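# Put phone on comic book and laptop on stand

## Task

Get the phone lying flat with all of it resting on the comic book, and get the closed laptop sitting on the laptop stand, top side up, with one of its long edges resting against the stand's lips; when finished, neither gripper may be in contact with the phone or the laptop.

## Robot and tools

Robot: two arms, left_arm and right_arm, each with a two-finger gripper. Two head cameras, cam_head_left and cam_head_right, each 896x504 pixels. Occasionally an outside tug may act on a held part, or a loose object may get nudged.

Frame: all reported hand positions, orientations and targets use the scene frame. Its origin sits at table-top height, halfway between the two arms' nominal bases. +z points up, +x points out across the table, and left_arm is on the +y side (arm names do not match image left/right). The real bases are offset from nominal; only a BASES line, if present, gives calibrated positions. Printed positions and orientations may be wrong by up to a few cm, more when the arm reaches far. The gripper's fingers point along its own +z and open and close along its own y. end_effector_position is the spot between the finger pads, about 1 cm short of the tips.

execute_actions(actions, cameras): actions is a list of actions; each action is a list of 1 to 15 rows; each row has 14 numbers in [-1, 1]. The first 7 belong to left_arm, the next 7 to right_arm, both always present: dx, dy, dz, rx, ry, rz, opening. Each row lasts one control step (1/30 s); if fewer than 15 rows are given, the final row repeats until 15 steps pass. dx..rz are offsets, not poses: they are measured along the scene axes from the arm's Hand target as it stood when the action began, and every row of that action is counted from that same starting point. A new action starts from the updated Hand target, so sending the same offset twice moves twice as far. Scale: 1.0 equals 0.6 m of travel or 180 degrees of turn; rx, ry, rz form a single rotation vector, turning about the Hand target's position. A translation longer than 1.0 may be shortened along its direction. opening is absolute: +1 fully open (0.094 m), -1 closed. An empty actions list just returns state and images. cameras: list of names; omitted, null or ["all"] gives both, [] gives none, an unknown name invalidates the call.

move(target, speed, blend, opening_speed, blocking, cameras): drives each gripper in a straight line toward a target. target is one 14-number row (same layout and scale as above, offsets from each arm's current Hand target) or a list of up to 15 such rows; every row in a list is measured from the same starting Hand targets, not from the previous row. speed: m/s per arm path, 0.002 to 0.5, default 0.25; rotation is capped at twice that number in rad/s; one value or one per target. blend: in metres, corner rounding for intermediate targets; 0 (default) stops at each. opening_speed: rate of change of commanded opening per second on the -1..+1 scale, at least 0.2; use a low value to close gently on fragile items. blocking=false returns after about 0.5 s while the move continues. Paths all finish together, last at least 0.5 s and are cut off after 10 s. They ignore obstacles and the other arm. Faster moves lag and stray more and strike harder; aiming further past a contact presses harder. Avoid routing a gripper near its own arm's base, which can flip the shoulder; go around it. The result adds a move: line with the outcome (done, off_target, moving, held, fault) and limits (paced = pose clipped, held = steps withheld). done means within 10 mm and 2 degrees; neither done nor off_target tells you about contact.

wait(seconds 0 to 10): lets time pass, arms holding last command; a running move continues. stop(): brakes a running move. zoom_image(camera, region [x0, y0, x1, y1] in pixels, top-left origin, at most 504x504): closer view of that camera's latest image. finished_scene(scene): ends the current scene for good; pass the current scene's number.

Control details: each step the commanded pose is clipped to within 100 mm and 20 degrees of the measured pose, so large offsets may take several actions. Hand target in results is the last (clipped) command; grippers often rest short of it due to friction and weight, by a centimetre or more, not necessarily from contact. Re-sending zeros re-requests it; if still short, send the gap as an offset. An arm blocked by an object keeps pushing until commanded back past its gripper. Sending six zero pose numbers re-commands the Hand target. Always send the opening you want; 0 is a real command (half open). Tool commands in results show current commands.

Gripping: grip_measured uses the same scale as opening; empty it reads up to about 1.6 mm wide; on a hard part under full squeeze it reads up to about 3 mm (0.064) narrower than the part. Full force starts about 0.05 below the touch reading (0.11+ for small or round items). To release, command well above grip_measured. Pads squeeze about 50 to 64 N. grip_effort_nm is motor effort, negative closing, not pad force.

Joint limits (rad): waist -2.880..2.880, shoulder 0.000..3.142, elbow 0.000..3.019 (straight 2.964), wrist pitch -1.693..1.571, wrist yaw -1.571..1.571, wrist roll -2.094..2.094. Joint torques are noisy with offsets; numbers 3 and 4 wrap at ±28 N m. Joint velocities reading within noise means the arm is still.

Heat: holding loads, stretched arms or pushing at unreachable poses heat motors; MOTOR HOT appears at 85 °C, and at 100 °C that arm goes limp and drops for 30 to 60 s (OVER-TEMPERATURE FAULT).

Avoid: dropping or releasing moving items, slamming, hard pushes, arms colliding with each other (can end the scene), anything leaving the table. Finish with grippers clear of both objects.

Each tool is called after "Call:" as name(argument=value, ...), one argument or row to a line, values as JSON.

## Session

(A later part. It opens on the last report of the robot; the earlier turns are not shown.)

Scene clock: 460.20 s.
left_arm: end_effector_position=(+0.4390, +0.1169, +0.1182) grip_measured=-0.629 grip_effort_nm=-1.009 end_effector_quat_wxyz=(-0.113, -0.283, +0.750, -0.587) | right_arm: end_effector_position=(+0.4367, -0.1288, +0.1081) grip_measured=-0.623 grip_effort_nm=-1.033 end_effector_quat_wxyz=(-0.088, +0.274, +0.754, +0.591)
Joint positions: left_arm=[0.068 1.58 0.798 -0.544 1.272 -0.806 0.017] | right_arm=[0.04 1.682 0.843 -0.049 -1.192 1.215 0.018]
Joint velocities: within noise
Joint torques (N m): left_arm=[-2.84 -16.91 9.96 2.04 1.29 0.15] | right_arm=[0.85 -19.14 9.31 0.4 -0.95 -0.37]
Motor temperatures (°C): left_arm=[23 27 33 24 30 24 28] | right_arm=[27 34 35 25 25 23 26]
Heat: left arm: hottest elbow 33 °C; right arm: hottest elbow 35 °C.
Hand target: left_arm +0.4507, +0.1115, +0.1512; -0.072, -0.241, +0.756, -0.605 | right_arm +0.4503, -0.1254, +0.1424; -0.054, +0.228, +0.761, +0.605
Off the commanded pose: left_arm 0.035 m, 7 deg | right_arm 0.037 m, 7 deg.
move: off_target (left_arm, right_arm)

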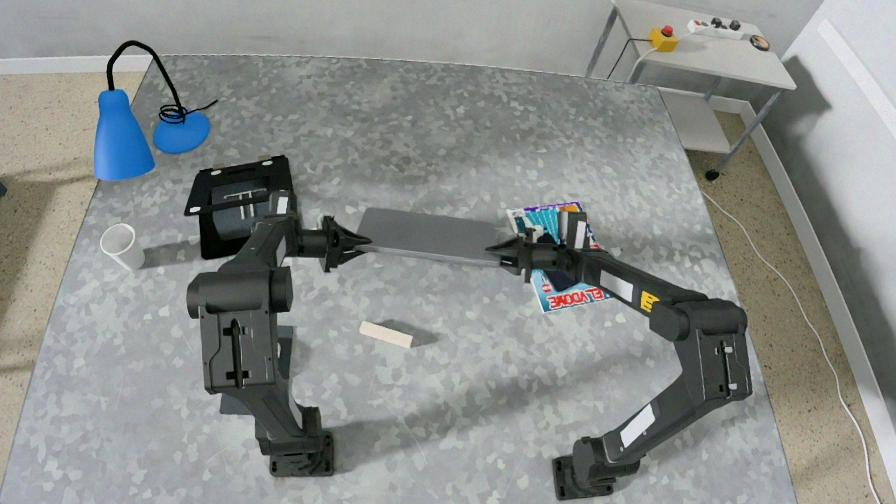

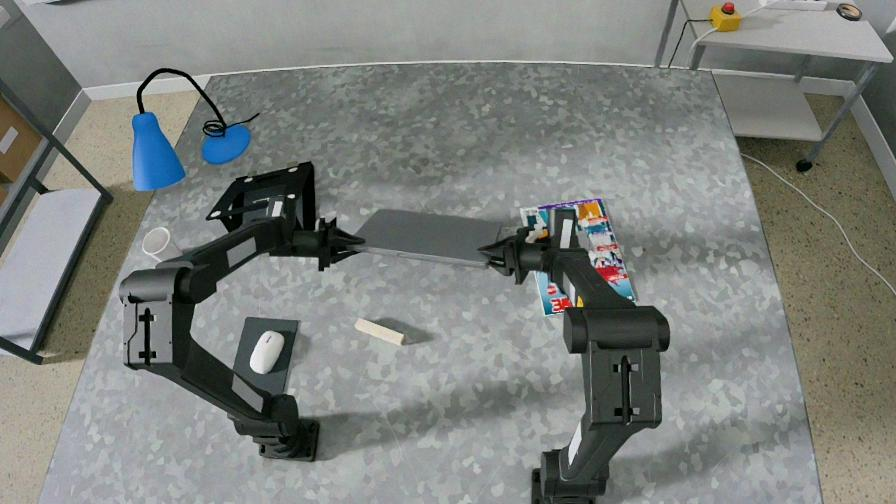

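Call:
move(
  target=[0,0,-0.06,0,0,0,-0.9,0,0,-0.06,0,0,0,-0.9],
  speed=0.05,
)

Call:
zoom_image(
  camera="cam_head_right",
  region=[300, 160, 580, 320],
)

Scene clock: 466.03 s.
left_arm: end_effector_position=(+0.4415, +0.1167, +0.1065) grip_measured=-0.629 grip_effort_nm=-1.013 end_effector_quat_wxyz=(-0.091, -0.266, +0.751, -0.597) | right_arm: end_effector_position=(+0.4429, -0.1291, +0.0994) grip_measured=-0.623 grip_effort_nm=-1.038 end_effector_quat_wxyz=(-0.068, +0.254, +0.758, +0.597)
Joint positions: left_arm=[0.068 1.604 0.769 -0.421 1.282 -0.819 0.017] | right_arm=[0.039 1.715 0.843 0.015 -1.193 1.187 0.018]
Joint velocities: within noise
Joint torques (N m): left_arm=[-1.96 -13.27 9.05 2.02 0.87 0.11] | right_arm=[0.85 -15.38 7.72 1.28 -0.9 -0.2]
Motor temperatures (°C): left_arm=[23 27 33 24 30 24 28] | right_arm=[27 33 35 25 25 23 27]
Heat: left arm: hottest elbow 33 °C; right arm: hottest elbow 35 °C.
Hand target: left_arm +0.4508, +0.1116, +0.1152; -0.072, -0.241, +0.756, -0.605 | right_arm +0.4505, -0.1254, +0.1065; -0.054, +0.228, +0.761, +0.605
Off the commanded pose: left_arm 0.014 m, 4 deg | right_arm 0.011 m, 4 deg.
move: off_target (left_arm, right_arm)

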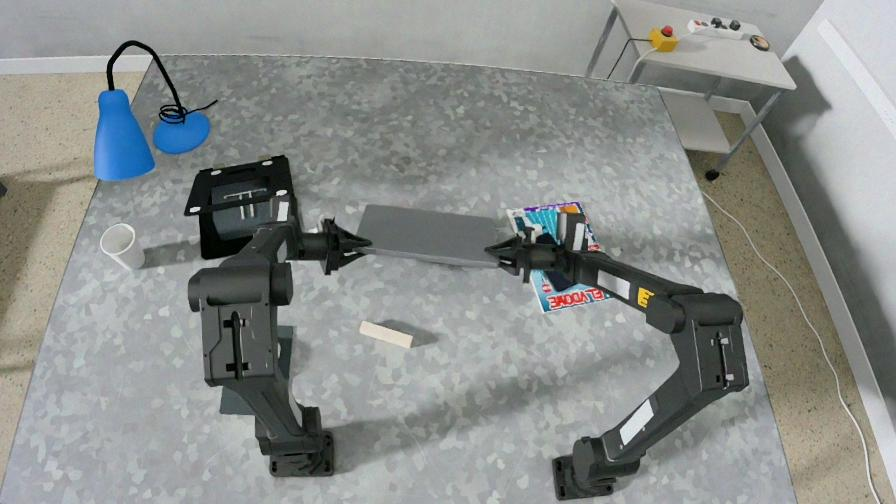

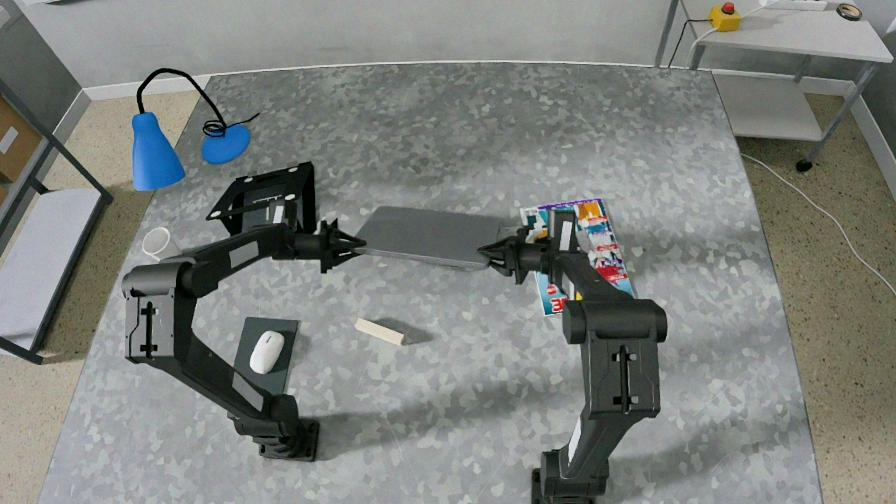

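Scaled by 1.800.

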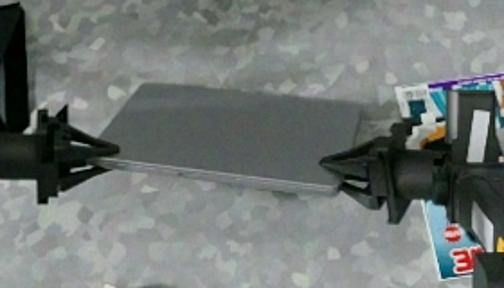

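Call:
move(
  target=[0,0,-0.02,0,0,0,-0.9,0,0,-0.02,0,0,0,-0.9],
  speed=0.05,
  cameras=[],
)

Call:
move(
  target=[0,0,0,0,0,0,0.0,0,0,0,0,0,0,-0.9],
  opening_speed=0.4,
)

Call:
zoom_image(
  camera="cam_head_right",
  region=[300, 160, 580, 320],
)

Scene clock: 470.70 s.
left_arm: end_effector_position=(+0.4437, +0.1164, +0.1002) grip_measured=-0.629 grip_effort_nm=-1.004 end_effector_quat_wxyz=(-0.084, -0.258, +0.752, -0.601) | right_arm: end_effector_position=(+0.4458, -0.1292, +0.0928) grip_measured=-0.622 grip_effort_nm=-1.033 end_effector_quat_wxyz=(-0.059, +0.244, +0.760, +0.600)
Joint positions: left_arm=[0.068 1.624 0.763 -0.374 1.288 -0.817 0.017] | right_arm=[0.038 1.737 0.843 0.052 -1.196 1.174 0.018]
Joint velocities: within noise
Joint torques (N m): left_arm=[-2.08 -12.28 8.38 1.77 0.58 0.08] | right_arm=[0.97 -15.15 7.16 1.16 -0.8 -0.09]
Motor temperatures (°C): left_arm=[23 27 33 24 30 24 28] | right_arm=[27 33 35 25 25 23 27]
Heat: left arm: hottest elbow 33 °C; right arm: hottest elbow 35 °C.
Hand target: left_arm +0.4507, +0.1115, +0.1033; -0.072, -0.241, +0.756, -0.605 | right_arm +0.4505, -0.1254, +0.0945; -0.054, +0.228, +0.761, +0.605
Off the commanded pose: left_arm 0.009 m, 2 deg | right_arm 0.006 m, 2 deg.
move: done
No camera images: "cameras" was empty.

Scene clock: 473.27 s.
left_arm: end_effector_position=(+0.4449, +0.1156, +0.0998) grip_measured=-0.003 grip_effort_nm=0.120 end_effector_quat_wxyz=(-0.080, -0.253, +0.753, -0.602) | right_arm: end_effector_position=(+0.4460, -0.1294, +0.0920) grip_measured=-0.622 grip_effort_nm=-1.033 end_effector_quat_wxyz=(-0.046, +0.228, +0.765, +0.601)
Joint positions: left_arm=[0.066 1.627 0.763 -0.359 1.288 -0.817 0.047] | right_arm=[0.037 1.739 0.843 0.055 -1.197 1.131 0.018]
Joint velocities: within noise
Joint torques (N m): left_arm=[-1.96 -13.04 8.54 1.74 0.55 0.03] | right_arm=[1.03 -15.5 7.23 0.96 -0.8 0.21]
Motor temperatures (°C): left_arm=[23 27 33 24 29 24 28] | right_arm=[27 33 35 25 25 23 27]
Heat: left arm: hottest elbow 33 °C; right arm: hottest elbow 35 °C.
Hand target: left_arm +0.4508, +0.1116, +0.1033; -0.072, -0.241, +0.756, -0.605 | right_arm +0.4504, -0.1253, +0.0944; -0.054, +0.227, +0.761, +0.605
Off the commanded pose: left_arm 0.008 m, 2 deg | right_arm 0.006 m, 1 deg.
move: done

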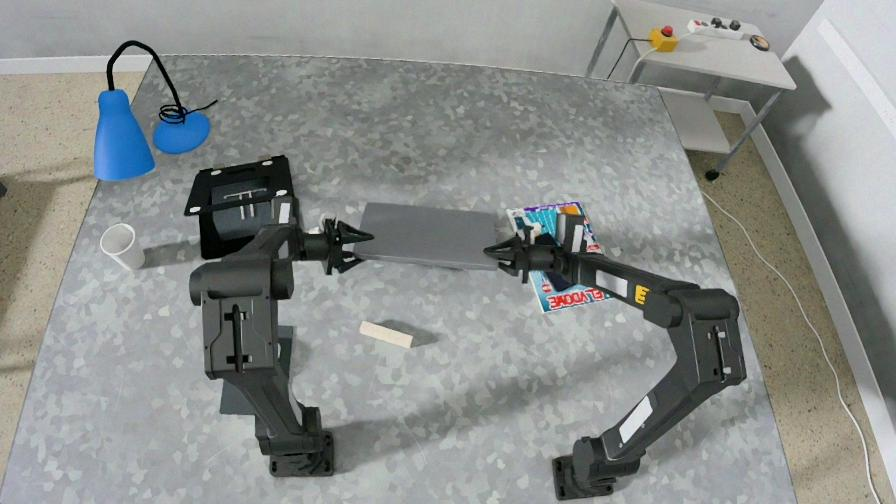

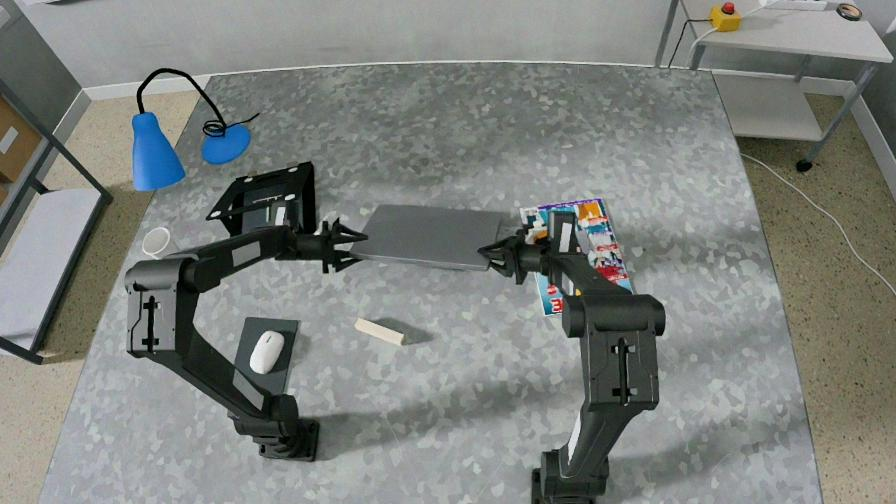

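Scaled by 1.800.

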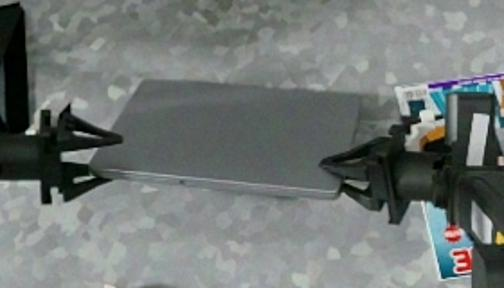

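Call:
move(
  target=[
    [-0.026,0.122,0.036,0,0,0,0.3,0,0,0,0,0,0,-0.9],
    [-0.151,0.107,0.048,0.0424,-0.0434,0.206,0.3,0,0,0,0,0,0,-0.9],
  ],
  speed=0.15,
)

Call:
zoom_image(
  camera="cam_head_right",
  region=[200, 140, 580, 340],
)

Scene clock: 484.83 s.
left_arm: end_effector_position=(+0.3626, +0.1808, +0.1294) grip_measured=+0.298 grip_effort_nm=0.129 end_effector_quat_wxyz=(+0.187, -0.440, +0.681, -0.555) | right_arm: end_effector_position=(+0.4459, -0.1293, +0.0919) grip_measured=-0.625 grip_effort_nm=-1.038 end_effector_quat_wxyz=(-0.038, +0.217, +0.767, +0.602)
Joint positions: left_arm=[0.166 0.982 0.211 0.3 0.809 -1.466 0.061] | right_arm=[0.037 1.74 0.843 0.055 -1.197 1.104 0.018]
Joint velocities: within noise
Joint torques (N m): left_arm=[-2.61 -6.18 8.21 2.41 0.07 0.02] | right_arm=[1.08 -15.44 7.35 0.79 -0.78 0.49]
Motor temperatures (°C): left_arm=[23 28 33 24 29 24 27] | right_arm=[27 34 35 25 25 23 27]
Heat: left arm: hottest elbow 33 °C; right arm: hottest elbow 35 °C.
Hand target: left_arm +0.3602, +0.1758, +0.1321; +0.191, -0.431, +0.681, -0.560 | right_arm +0.4504, -0.1253, +0.0945; -0.054, +0.227, +0.761, +0.605
Off the commanded pose: left_arm 0.006 m, 1 deg | right_arm 0.007 m, 2 deg.
move: done

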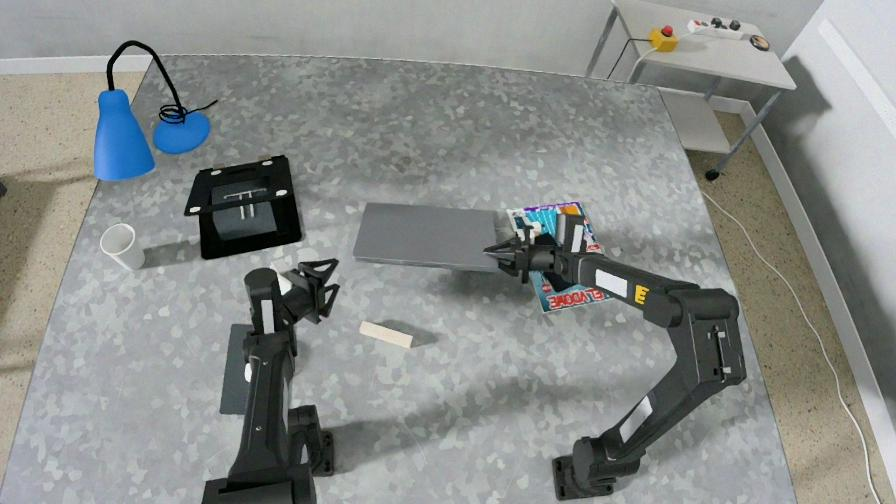

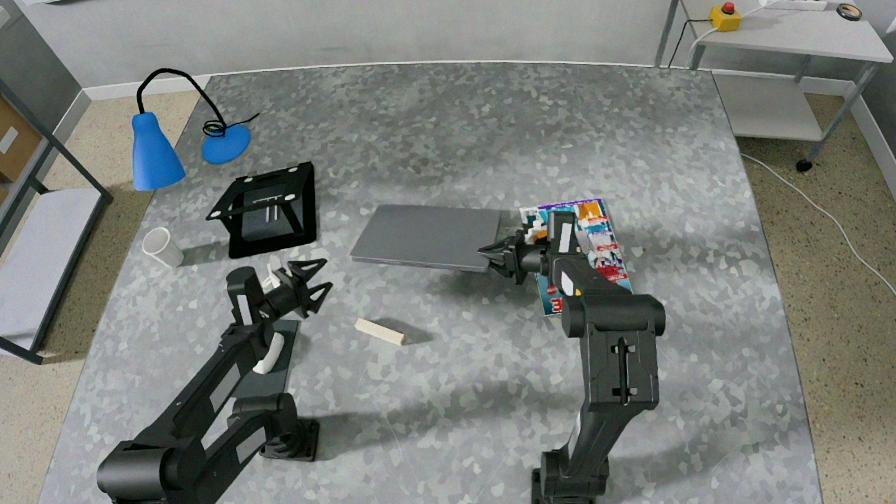

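Scaled by 1.326.

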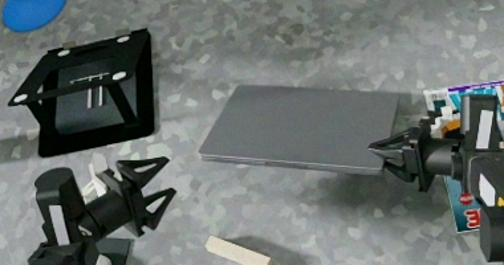

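Call:
move(
  target=[0.062,-0.048,-0.042,0,0,0,0.5,0,0,0,0,0,0,-0.9],
  speed=0.1,
)

Call:
zoom_image(
  camera="cam_head_right",
  region=[270, 190, 430, 310],
)

Call:
zoom_image(
  camera="cam_head_left",
  region=[270, 190, 430, 310],
)

Scene clock: 490.03 s.
left_arm: end_effector_position=(+0.3848, +0.1517, +0.0955) grip_measured=+0.498 grip_effort_nm=0.134 end_effector_quat_wxyz=(+0.182, -0.444, +0.683, -0.551) | right_arm: end_effector_position=(+0.4459, -0.1293, +0.0919) grip_measured=-0.625 grip_effort_nm=-1.038 end_effector_quat_wxyz=(-0.037, +0.216, +0.768, +0.602)
Joint positions: left_arm=[0.019 1.244 0.211 0.601 0.675 -1.547 0.07] | right_arm=[0.037 1.74 0.843 0.055 -1.197 1.102 0.018]
Joint velocities: within noise
Joint torques (N m): left_arm=[-2.26 -5.42 9.77 2.51 -0.02 -0.04] | right_arm=[0.97 -15.44 7.34 0.77 -0.77 0.49]
Motor temperatures (°C): left_arm=[23 27 33 24 28 24 27] | right_arm=[27 34 35 25 25 23 27]
Heat: left arm: hottest elbow 33 °C; right arm: hottest elbow 35 °C.
Hand target: left_arm +0.3974, +0.1470, +0.1069; +0.191, -0.431, +0.681, -0.560 | right_arm +0.4504, -0.1253, +0.0945; -0.054, +0.227, +0.761, +0.605
Off the commanded pose: left_arm 0.018 m, 2 deg | right_arm 0.007 m, 2 deg.
move: off_target (left_arm)

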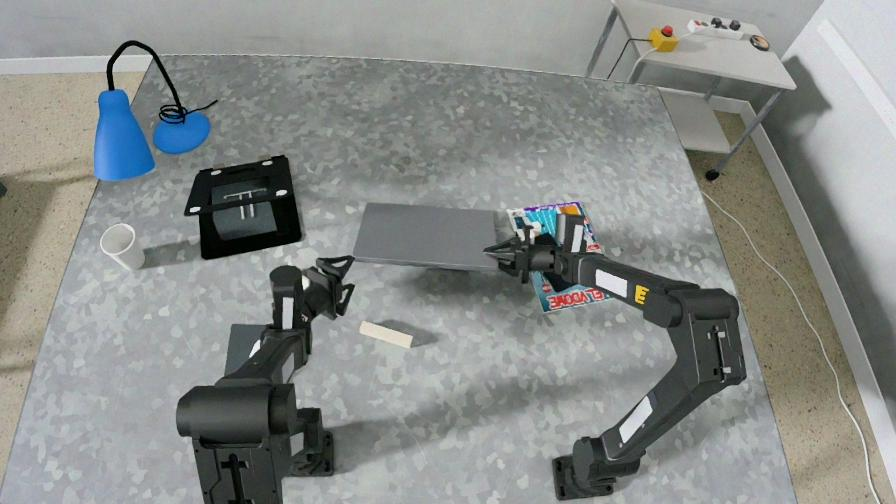

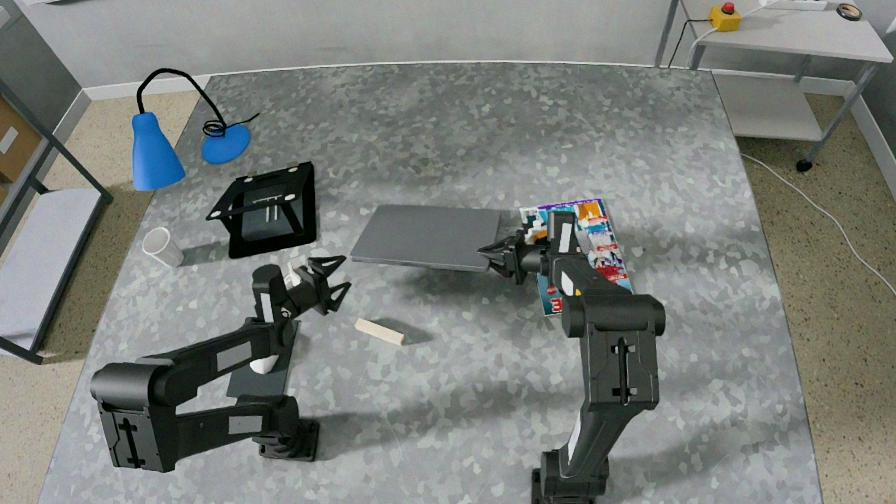

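Scaled by 3.150.

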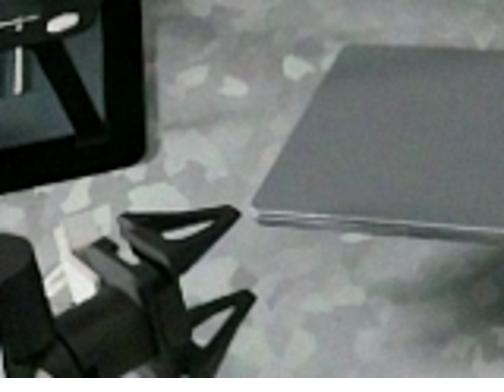

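Scaled by 3.150.

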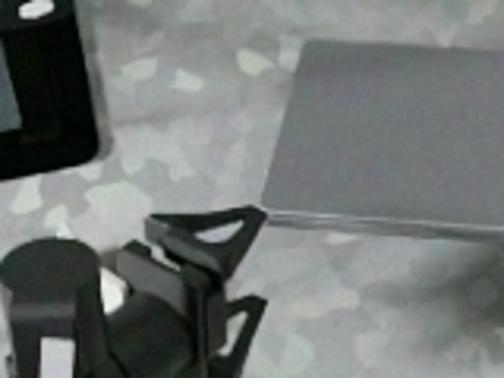

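Call:
move(
  target=[0.067,-0.042,-0.02,0,0,0,0.5,0,0,0,0,0,0,-0.9],
  speed=0.07,
)

Call:
zoom_image(
  camera="cam_head_right",
  region=[270, 190, 430, 310],
)

Call:
zoom_image(
  camera="cam_head_left",
  region=[270, 190, 430, 310],
)

Scene clock: 496.57 s.
left_arm: end_effector_position=(+0.4169, +0.1287, +0.0788) grip_measured=+0.498 grip_effort_nm=0.125 end_effector_quat_wxyz=(+0.177, -0.448, +0.686, -0.546) | right_arm: end_effector_position=(+0.4459, -0.1293, +0.0919) grip_measured=-0.625 grip_effort_nm=-1.038 end_effector_quat_wxyz=(-0.037, +0.216, +0.768, +0.602)
Joint positions: left_arm=[-0.076 1.424 0.284 0.716 0.587 -1.591 0.07] | right_arm=[0.037 1.74 0.843 0.055 -1.197 1.101 0.018]
Joint velocities: within noise
Joint torques (N m): left_arm=[-2.32 -7.88 10.11 2.76 -0.03 -0.01] | right_arm=[0.97 -15.38 7.35 0.76 -0.77 0.5]
Motor temperatures (°C): left_arm=[23 27 33 24 28 24 27] | right_arm=[27 34 35 25 25 23 27]
Heat: left arm: hottest elbow 33 °C; right arm: hottest elbow 35 °C.
Hand target: left_arm +0.4375, +0.1217, +0.0948; +0.191, -0.431, +0.681, -0.560 | right_arm +0.4504, -0.1253, +0.0946; -0.054, +0.227, +0.761, +0.605
Off the commanded pose: left_arm 0.027 m, 3 deg | right_arm 0.007 m, 2 deg.
move: off_target (left_arm)

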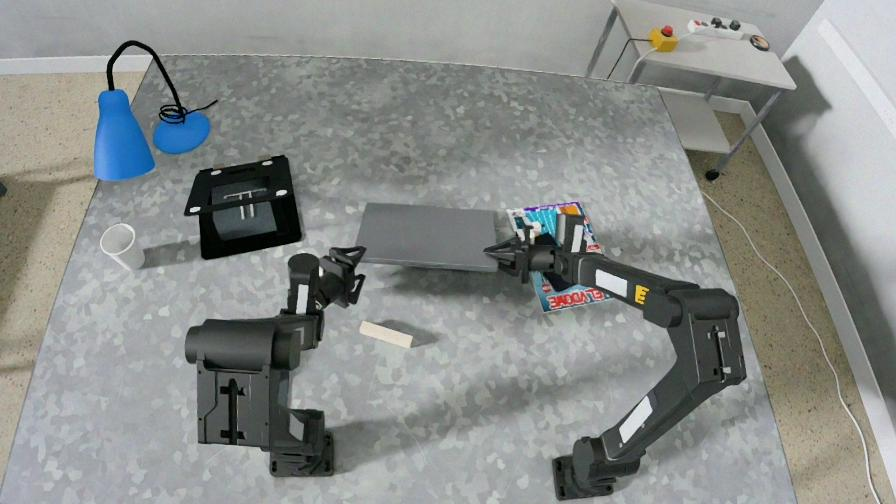

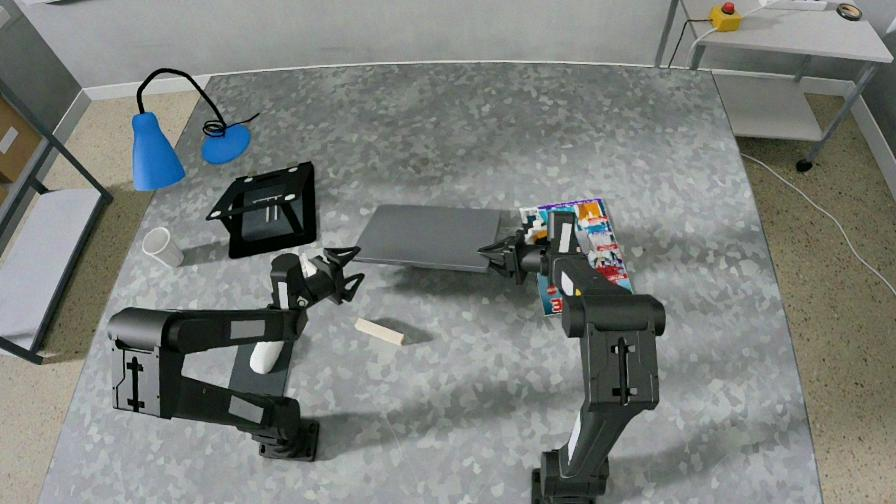

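Scaled by 3.150.

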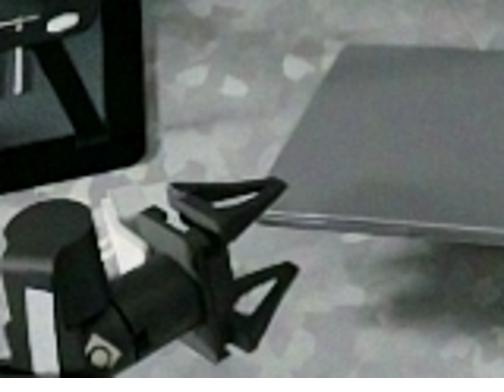

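Scaled by 3.150.

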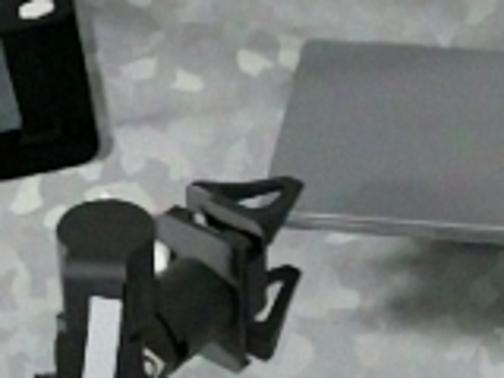

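Call:
move(
  target=[0.055,-0.027,0.005,0,0,0,0.5,0,0,0,0,0,0,-0.9],
  speed=0.07,
)

Call:
zoom_image(
  camera="cam_head_right",
  region=[270, 190, 430, 310],
)

Call:
zoom_image(
  camera="cam_head_left",
  region=[270, 190, 430, 310],
)

Scene clock: 500.67 s.
left_arm: end_effector_position=(+0.4515, +0.1137, +0.0841) grip_measured=+0.498 grip_effort_nm=0.125 end_effector_quat_wxyz=(+0.182, -0.444, +0.685, -0.548) | right_arm: end_effector_position=(+0.4459, -0.1293, +0.0919) grip_measured=-0.625 grip_effort_nm=-1.033 end_effector_quat_wxyz=(-0.037, +0.216, +0.768, +0.602)
Joint positions: left_arm=[-0.121 1.491 0.375 0.717 0.544 -1.609 0.07] | right_arm=[0.037 1.74 0.843 0.055 -1.197 1.101 0.018]
Joint velocities: within noise
Joint torques (N m): left_arm=[-2.02 -9.35 10.59 2.02 -0.04 -0.02] | right_arm=[1.08 -15.5 7.32 0.77 -0.78 0.5]
Motor temperatures (°C): left_arm=[23 27 33 24 28 24 27] | right_arm=[27 35 35 25 25 24 27]
Heat: left arm: hottest elbow 33 °C; right arm: hottest shoulder 35 °C.
Hand target: left_arm +0.4705, +0.1055, +0.0978; +0.191, -0.431, +0.681, -0.560 | right_arm +0.4504, -0.1253, +0.0946; -0.054, +0.228, +0.761, +0.605
Off the commanded pose: left_arm 0.025 m, 2 deg | right_arm 0.007 m, 2 deg.
move: off_target (left_arm)

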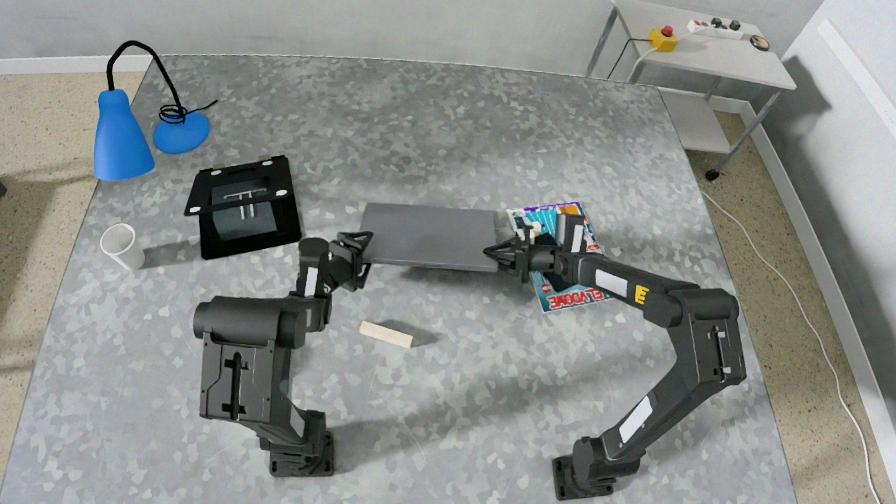

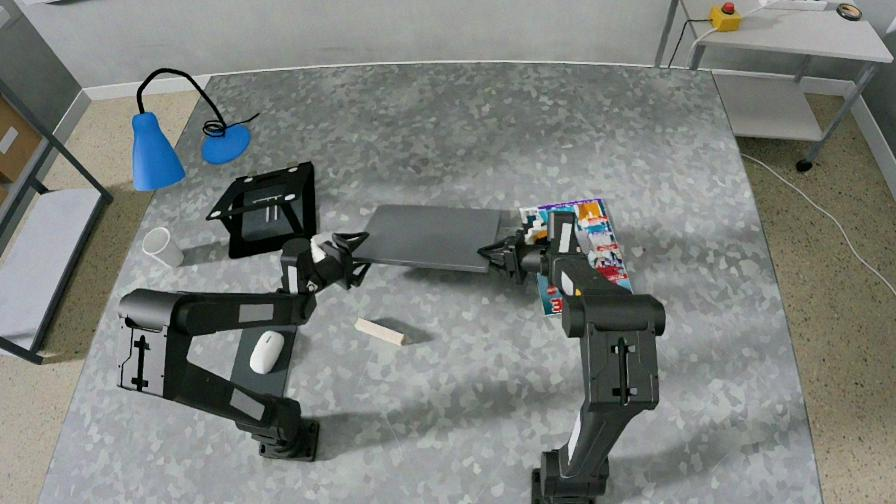

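Scaled by 3.150.

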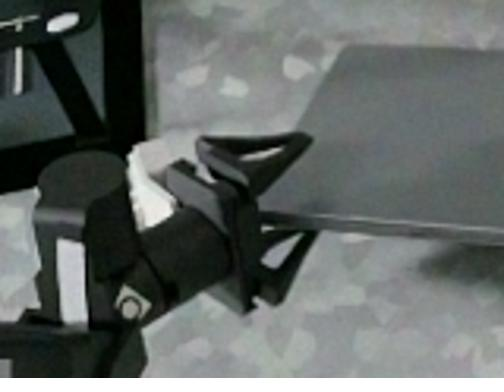

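Scaled by 3.150.

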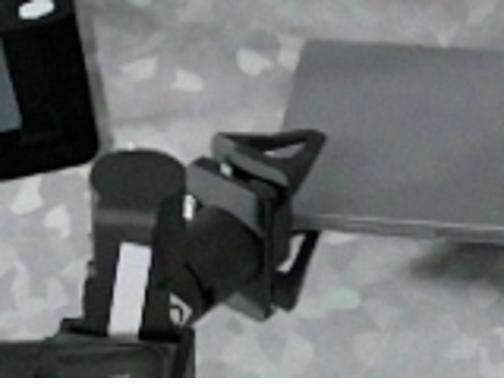

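Call:
move(
  target=[-0.008,0,0,0,0,0,-0.9,0,0,0,0,0,0,-0.9],
  opening_speed=0.4,
)

Call:
zoom_image(
  camera="cam_head_right",
  region=[270, 190, 550, 310],
)

Scene clock: 507.20 s.
left_arm: end_effector_position=(+0.4518, +0.1133, +0.0847) grip_measured=-0.640 grip_effort_nm=-1.009 end_effector_quat_wxyz=(+0.186, -0.441, +0.686, -0.548) | right_arm: end_effector_position=(+0.4459, -0.1293, +0.0917) grip_measured=-0.625 grip_effort_nm=-1.038 end_effector_quat_wxyz=(-0.044, +0.225, +0.765, +0.601)
Joint positions: left_arm=[-0.123 1.491 0.375 0.72 0.543 -1.602 0.017] | right_arm=[0.037 1.74 0.843 0.055 -1.197 1.125 0.018]
Joint velocities: within noise
Joint torques (N m): left_arm=[-3.43 -9.35 9.66 2.03 -0.02 -0.08] | right_arm=[1.03 -15.44 7.27 0.94 -0.78 0.32]
Motor temperatures (°C): left_arm=[23 27 33 24 28 24 27] | right_arm=[27 35 35 25 26 24 27]
Heat: left arm: hottest elbow 33 °C; right arm: hottest shoulder 35 °C.
Hand target: left_arm +0.4657, +0.1056, +0.0978; +0.191, -0.431, +0.681, -0.560 | right_arm +0.4504, -0.1253, +0.0944; -0.054, +0.228, +0.761, +0.605
Off the commanded pose: left_arm 0.021 m, 2 deg | right_arm 0.007 m, 1 deg.
move: off_target (left_arm)

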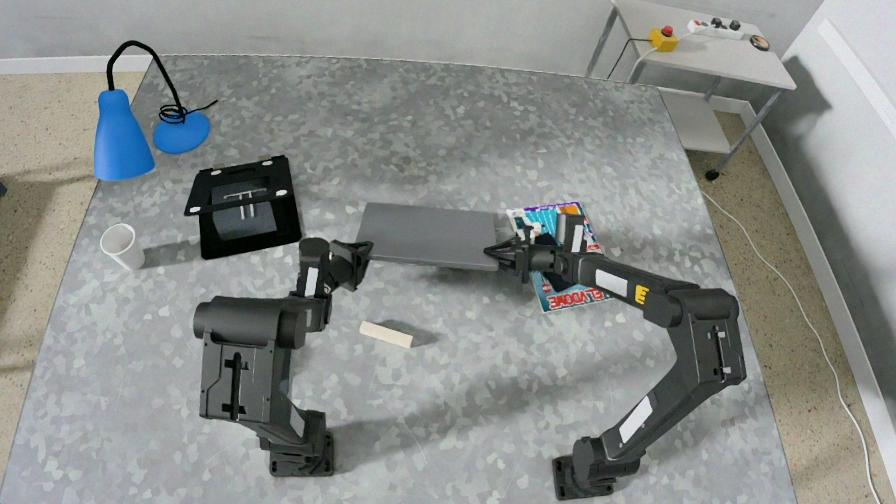

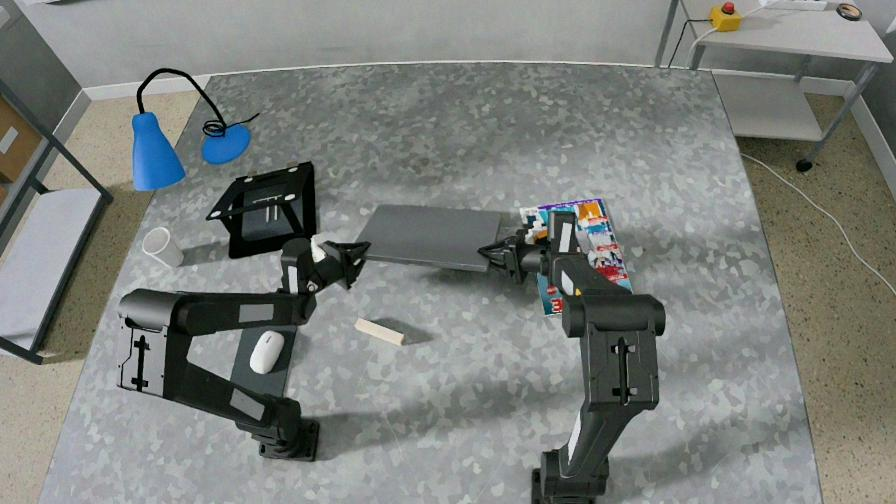

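Scaled by 1.800.

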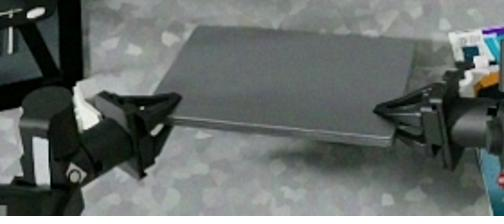

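Call:
move(
  target=[0,0,0,0,0,0,-0.9,0,0,0,0,0,0,0.4],
  opening_speed=0.5,
  cameras=[],
)

Call:
move(
  target=[
    [0,0,0,0,0,0,-0.9,-0.033,-0.117,0.025,0,0,0,0.4],
    [0,0,0,0,0,0,-0.9,-0.13,-0.12,0.04,-0.0155,-0.027,-0.166,0.4],
  ],
  speed=0.12,
)

Call:
zoom_image(
  camera="cam_head_right",
  region=[300, 190, 580, 350],
)

Call:
zoom_image(
  camera="cam_head_left",
  region=[300, 190, 580, 350],
)

Scene clock: 523.57 s.
left_arm: end_effector_position=(+0.4514, +0.1121, +0.0836) grip_measured=-0.641 grip_effort_nm=-1.004 end_effector_quat_wxyz=(+0.192, -0.431, +0.693, -0.545) | right_arm: end_effector_position=(+0.4440, -0.1290, +0.0852) grip_measured=+0.398 grip_effort_nm=0.066 end_effector_quat_wxyz=(-0.060, +0.236, +0.761, +0.601)
Joint positions: left_arm=[-0.126 1.494 0.375 0.72 0.541 -1.574 0.017] | right_arm=[0.037 1.756 0.843 0.052 -1.206 1.144 0.066]
Joint velocities: within noise
Joint torques (N m): left_arm=[-2.08 -10.52 9.52 2.09 0.1 -0.34] | right_arm=[1.03 -16.97 7.09 1.09 -0.47 0.16]
Motor temperatures (°C): left_arm=[23 27 34 24 28 24 28] | right_arm=[27 35 35 25 26 23 27]
Heat: left arm: hottest elbow 34 °C; right arm: hottest shoulder 35 °C.
Hand target: left_arm +0.4657, +0.1056, +0.0977; +0.191, -0.431, +0.681, -0.560 | right_arm +0.4505, -0.1255, +0.0946; -0.054, +0.228, +0.761, +0.605
Off the commanded pose: left_arm 0.021 m, 2 deg | right_arm 0.012 m, 1 deg.
move: off_target (left_arm, right_arm)
No camera images: "cameras" was empty.

Scene clock: 527.20 s.
left_arm: end_effector_position=(+0.4514, +0.1121, +0.0836) grip_measured=-0.641 grip_effort_nm=-1.009 end_effector_quat_wxyz=(+0.192, -0.431, +0.693, -0.545) | right_arm: end_effector_position=(+0.3769, -0.2026, +0.1144) grip_measured=+0.399 grip_effort_nm=0.066 end_effector_quat_wxyz=(+0.139, +0.399, +0.693, +0.584)
Joint positions: left_arm=[-0.126 1.494 0.375 0.72 0.541 -1.574 0.017] | right_arm=[-0.049 1.39 0.385 0.586 -0.814 1.546 0.066]
Joint velocities: within noise
Joint torques (N m): left_arm=[-1.49 -9.88 9.48 2 0.13 -0.38] | right_arm=[1.49 -10.7 4.78 2.06 -0.1 0.14]
Motor temperatures (°C): left_arm=[23 27 34 24 28 24 28] | right_arm=[27 35 35 25 25 23 27]
Heat: left arm: hottest elbow 34 °C; right arm: hottest shoulder 35 °C.
Hand target: left_arm +0.4657, +0.1056, +0.0977; +0.191, -0.431, +0.681, -0.560 | right_arm +0.3724, -0.1975, +0.1184; +0.141, +0.392, +0.693, +0.589
Off the commanded pose: left_arm 0.021 m, 2 deg | right_arm 0.008 m, 1 deg.
move: off_target (left_arm)

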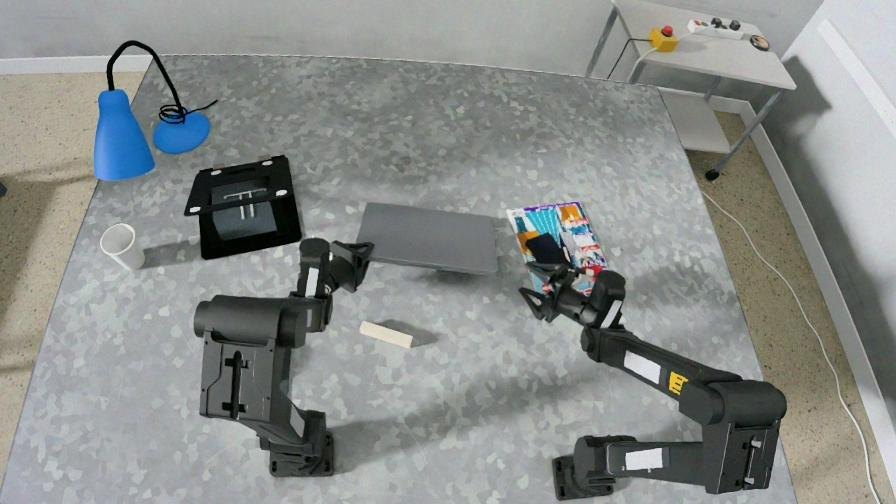

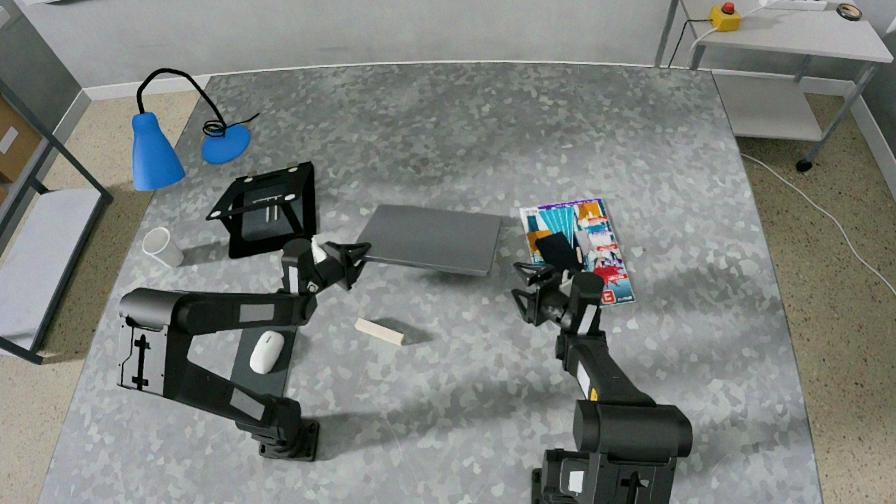

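Scaled by 1.800.

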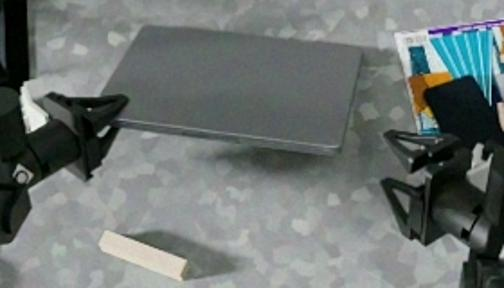

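Scaled by 1.800.

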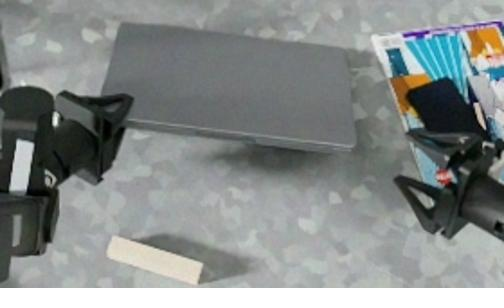

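Call:
move(
  target=[0,0,0,0,0,0,-0.9,0.07,0.075,-0.04,0,0,0,0.5],
  speed=0.1,
)

Call:
zoom_image(
  camera="cam_head_right",
  region=[420, 210, 580, 330],
)

Call:
zoom_image(
  camera="cam_head_left",
  region=[420, 210, 580, 330],
)

Scene clock: 531.73 s.
left_arm: end_effector_position=(+0.4514, +0.1121, +0.0836) grip_measured=-0.641 grip_effort_nm=-1.009 end_effector_quat_wxyz=(+0.192, -0.431, +0.693, -0.545) | right_arm: end_effector_position=(+0.3985, -0.1596, +0.0862) grip_measured=+0.499 grip_effort_nm=0.066 end_effector_quat_wxyz=(+0.134, +0.403, +0.696, +0.579)
Joint positions: left_arm=[-0.126 1.494 0.375 0.72 0.541 -1.574 0.017] | right_arm=[0.091 1.557 0.428 0.742 -0.684 1.616 0.07]
Joint velocities: within noise
Joint torques (N m): left_arm=[-2.61 -10.81 9.43 2.02 0.05 -0.34] | right_arm=[1.44 -9.99 7.57 2.11 -0.05 0.13]
Motor temperatures (°C): left_arm=[23 27 34 24 28 24 28] | right_arm=[27 35 35 25 25 23 27]
Heat: left arm: hottest elbow 34 °C; right arm: hottest shoulder 35 °C.
Hand target: left_arm +0.4657, +0.1056, +0.0977; +0.191, -0.431, +0.681, -0.560 | right_arm +0.4144, -0.1525, +0.0944; +0.141, +0.392, +0.693, +0.589
Off the commanded pose: left_arm 0.021 m, 2 deg | right_arm 0.019 m, 2 deg.
move: off_target (left_arm, right_arm)

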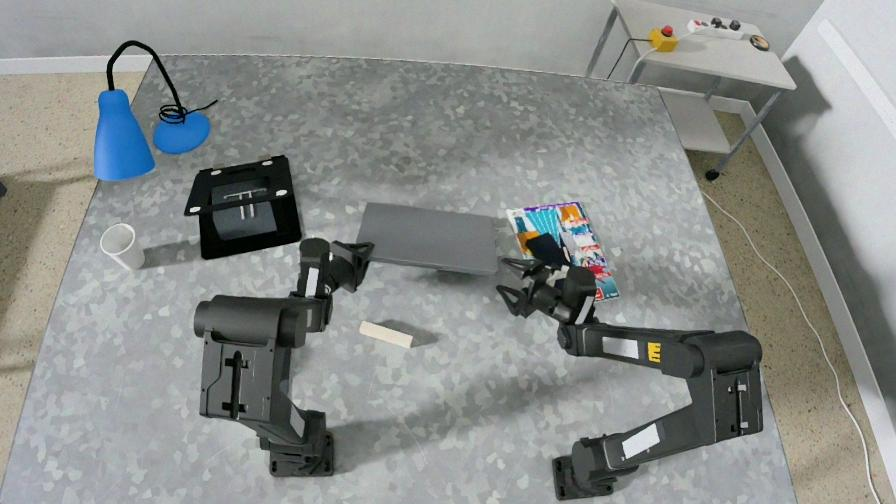

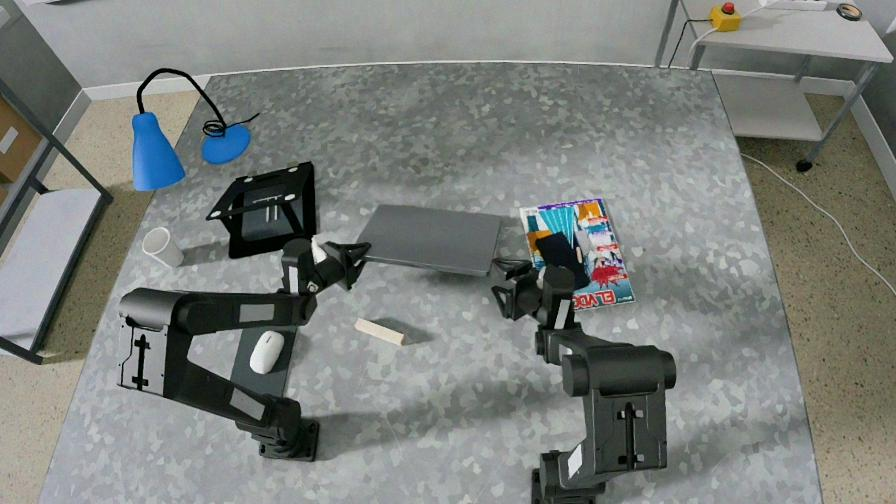

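Scaled by 3.150.

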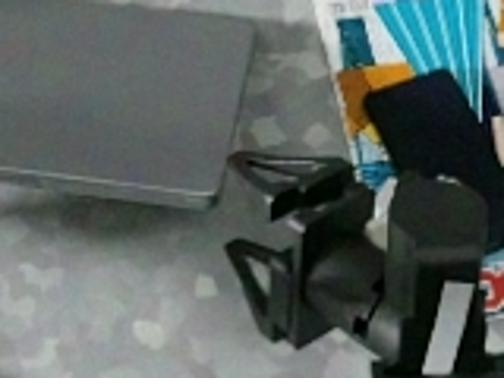

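Scaled by 3.150.

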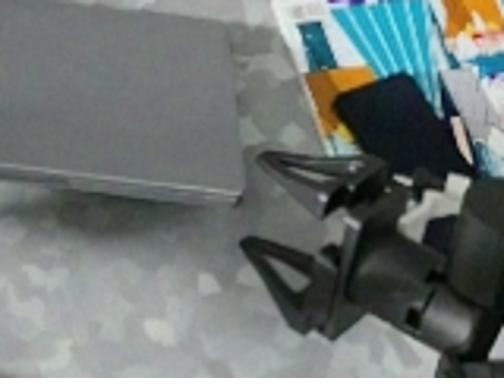

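Call:
move(
  target=[
    [0,0,0,0,0,0,-0.9,0,0,0.033,0,0,0,0.5],
    [0,0,0,0,0,0,-0.9,0.045,0.05,0.025,0,0,0,0.5],
  ],
  speed=0.08,
)

Call:
zoom_image(
  camera="cam_head_right",
  region=[420, 210, 580, 330],
)

Call:
zoom_image(
  camera="cam_head_left",
  region=[420, 210, 580, 330],
)

Scene clock: 537.80 s.
left_arm: end_effector_position=(+0.4514, +0.1121, +0.0836) grip_measured=-0.641 grip_effort_nm=-1.009 end_effector_quat_wxyz=(+0.192, -0.431, +0.693, -0.545) | right_arm: end_effector_position=(+0.4252, -0.1311, +0.1014) grip_measured=+0.499 grip_effort_nm=0.071 end_effector_quat_wxyz=(+0.138, +0.400, +0.695, +0.581)
Joint positions: left_arm=[-0.126 1.494 0.375 0.72 0.541 -1.574 0.017] | right_arm=[0.165 1.568 0.512 0.698 -0.614 1.647 0.07]
Joint velocities: left_arm=[within noise] | right_arm=[-0.044 -0.005 -0.007 0.007 -0.007 0.051 -0.001]
Joint torques (N m): left_arm=[-1.96 -9.64 9.43 1.99 0.06 -0.4] | right_arm=[1.44 -10.4 8.61 1.52 -0.01 0.18]
Motor temperatures (°C): left_arm=[23 27 34 24 27 24 28] | right_arm=[27 34 35 25 25 23 27]
Heat: left arm: hottest elbow 34 °C; right arm: hottest elbow 35 °C.
Hand target: left_arm +0.4657, +0.1056, +0.0977; +0.191, -0.431, +0.681, -0.560 | right_arm +0.4415, -0.1225, +0.1096; +0.141, +0.392, +0.693, +0.589
Off the commanded pose: left_arm 0.021 m, 2 deg | right_arm 0.020 m, 1 deg.
move: off_target (left_arm, right_arm)

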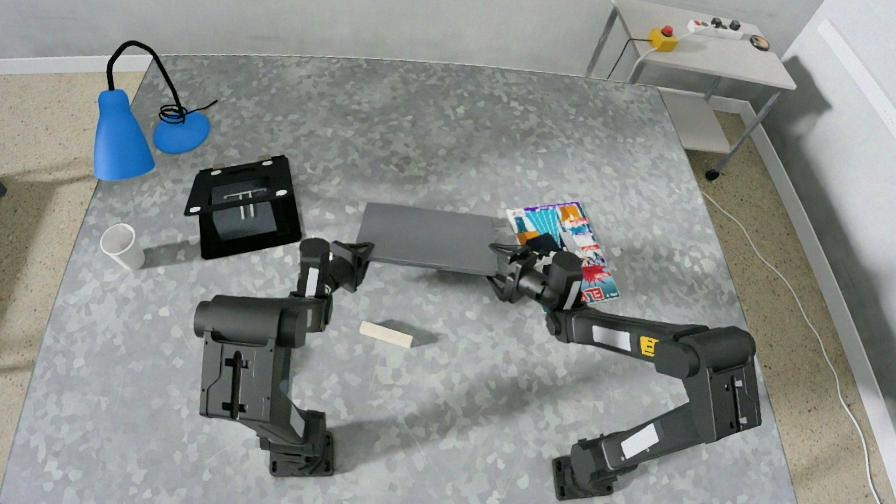

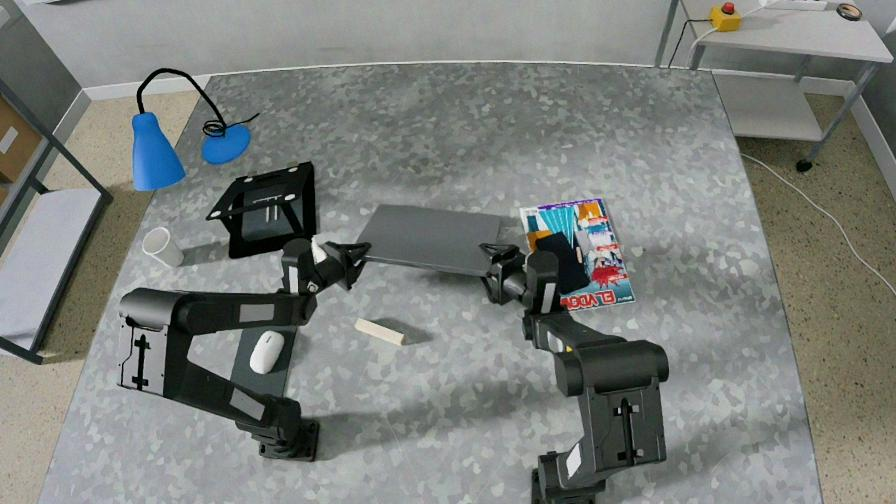

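Scaled by 3.150.

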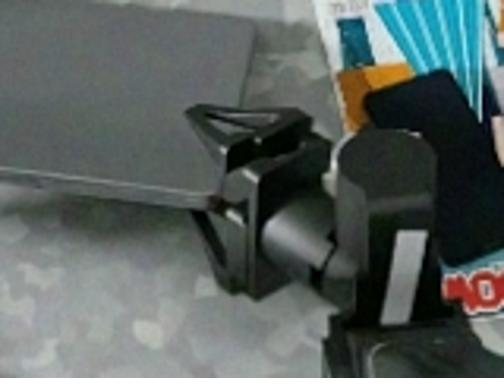

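Scaled by 3.150.

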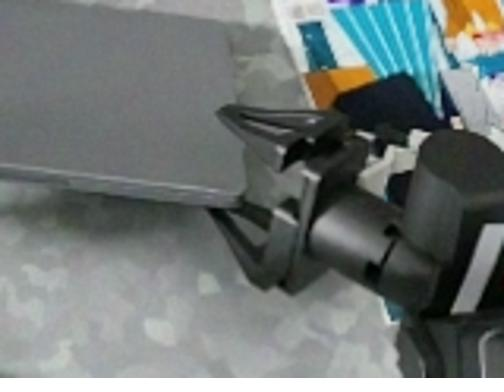

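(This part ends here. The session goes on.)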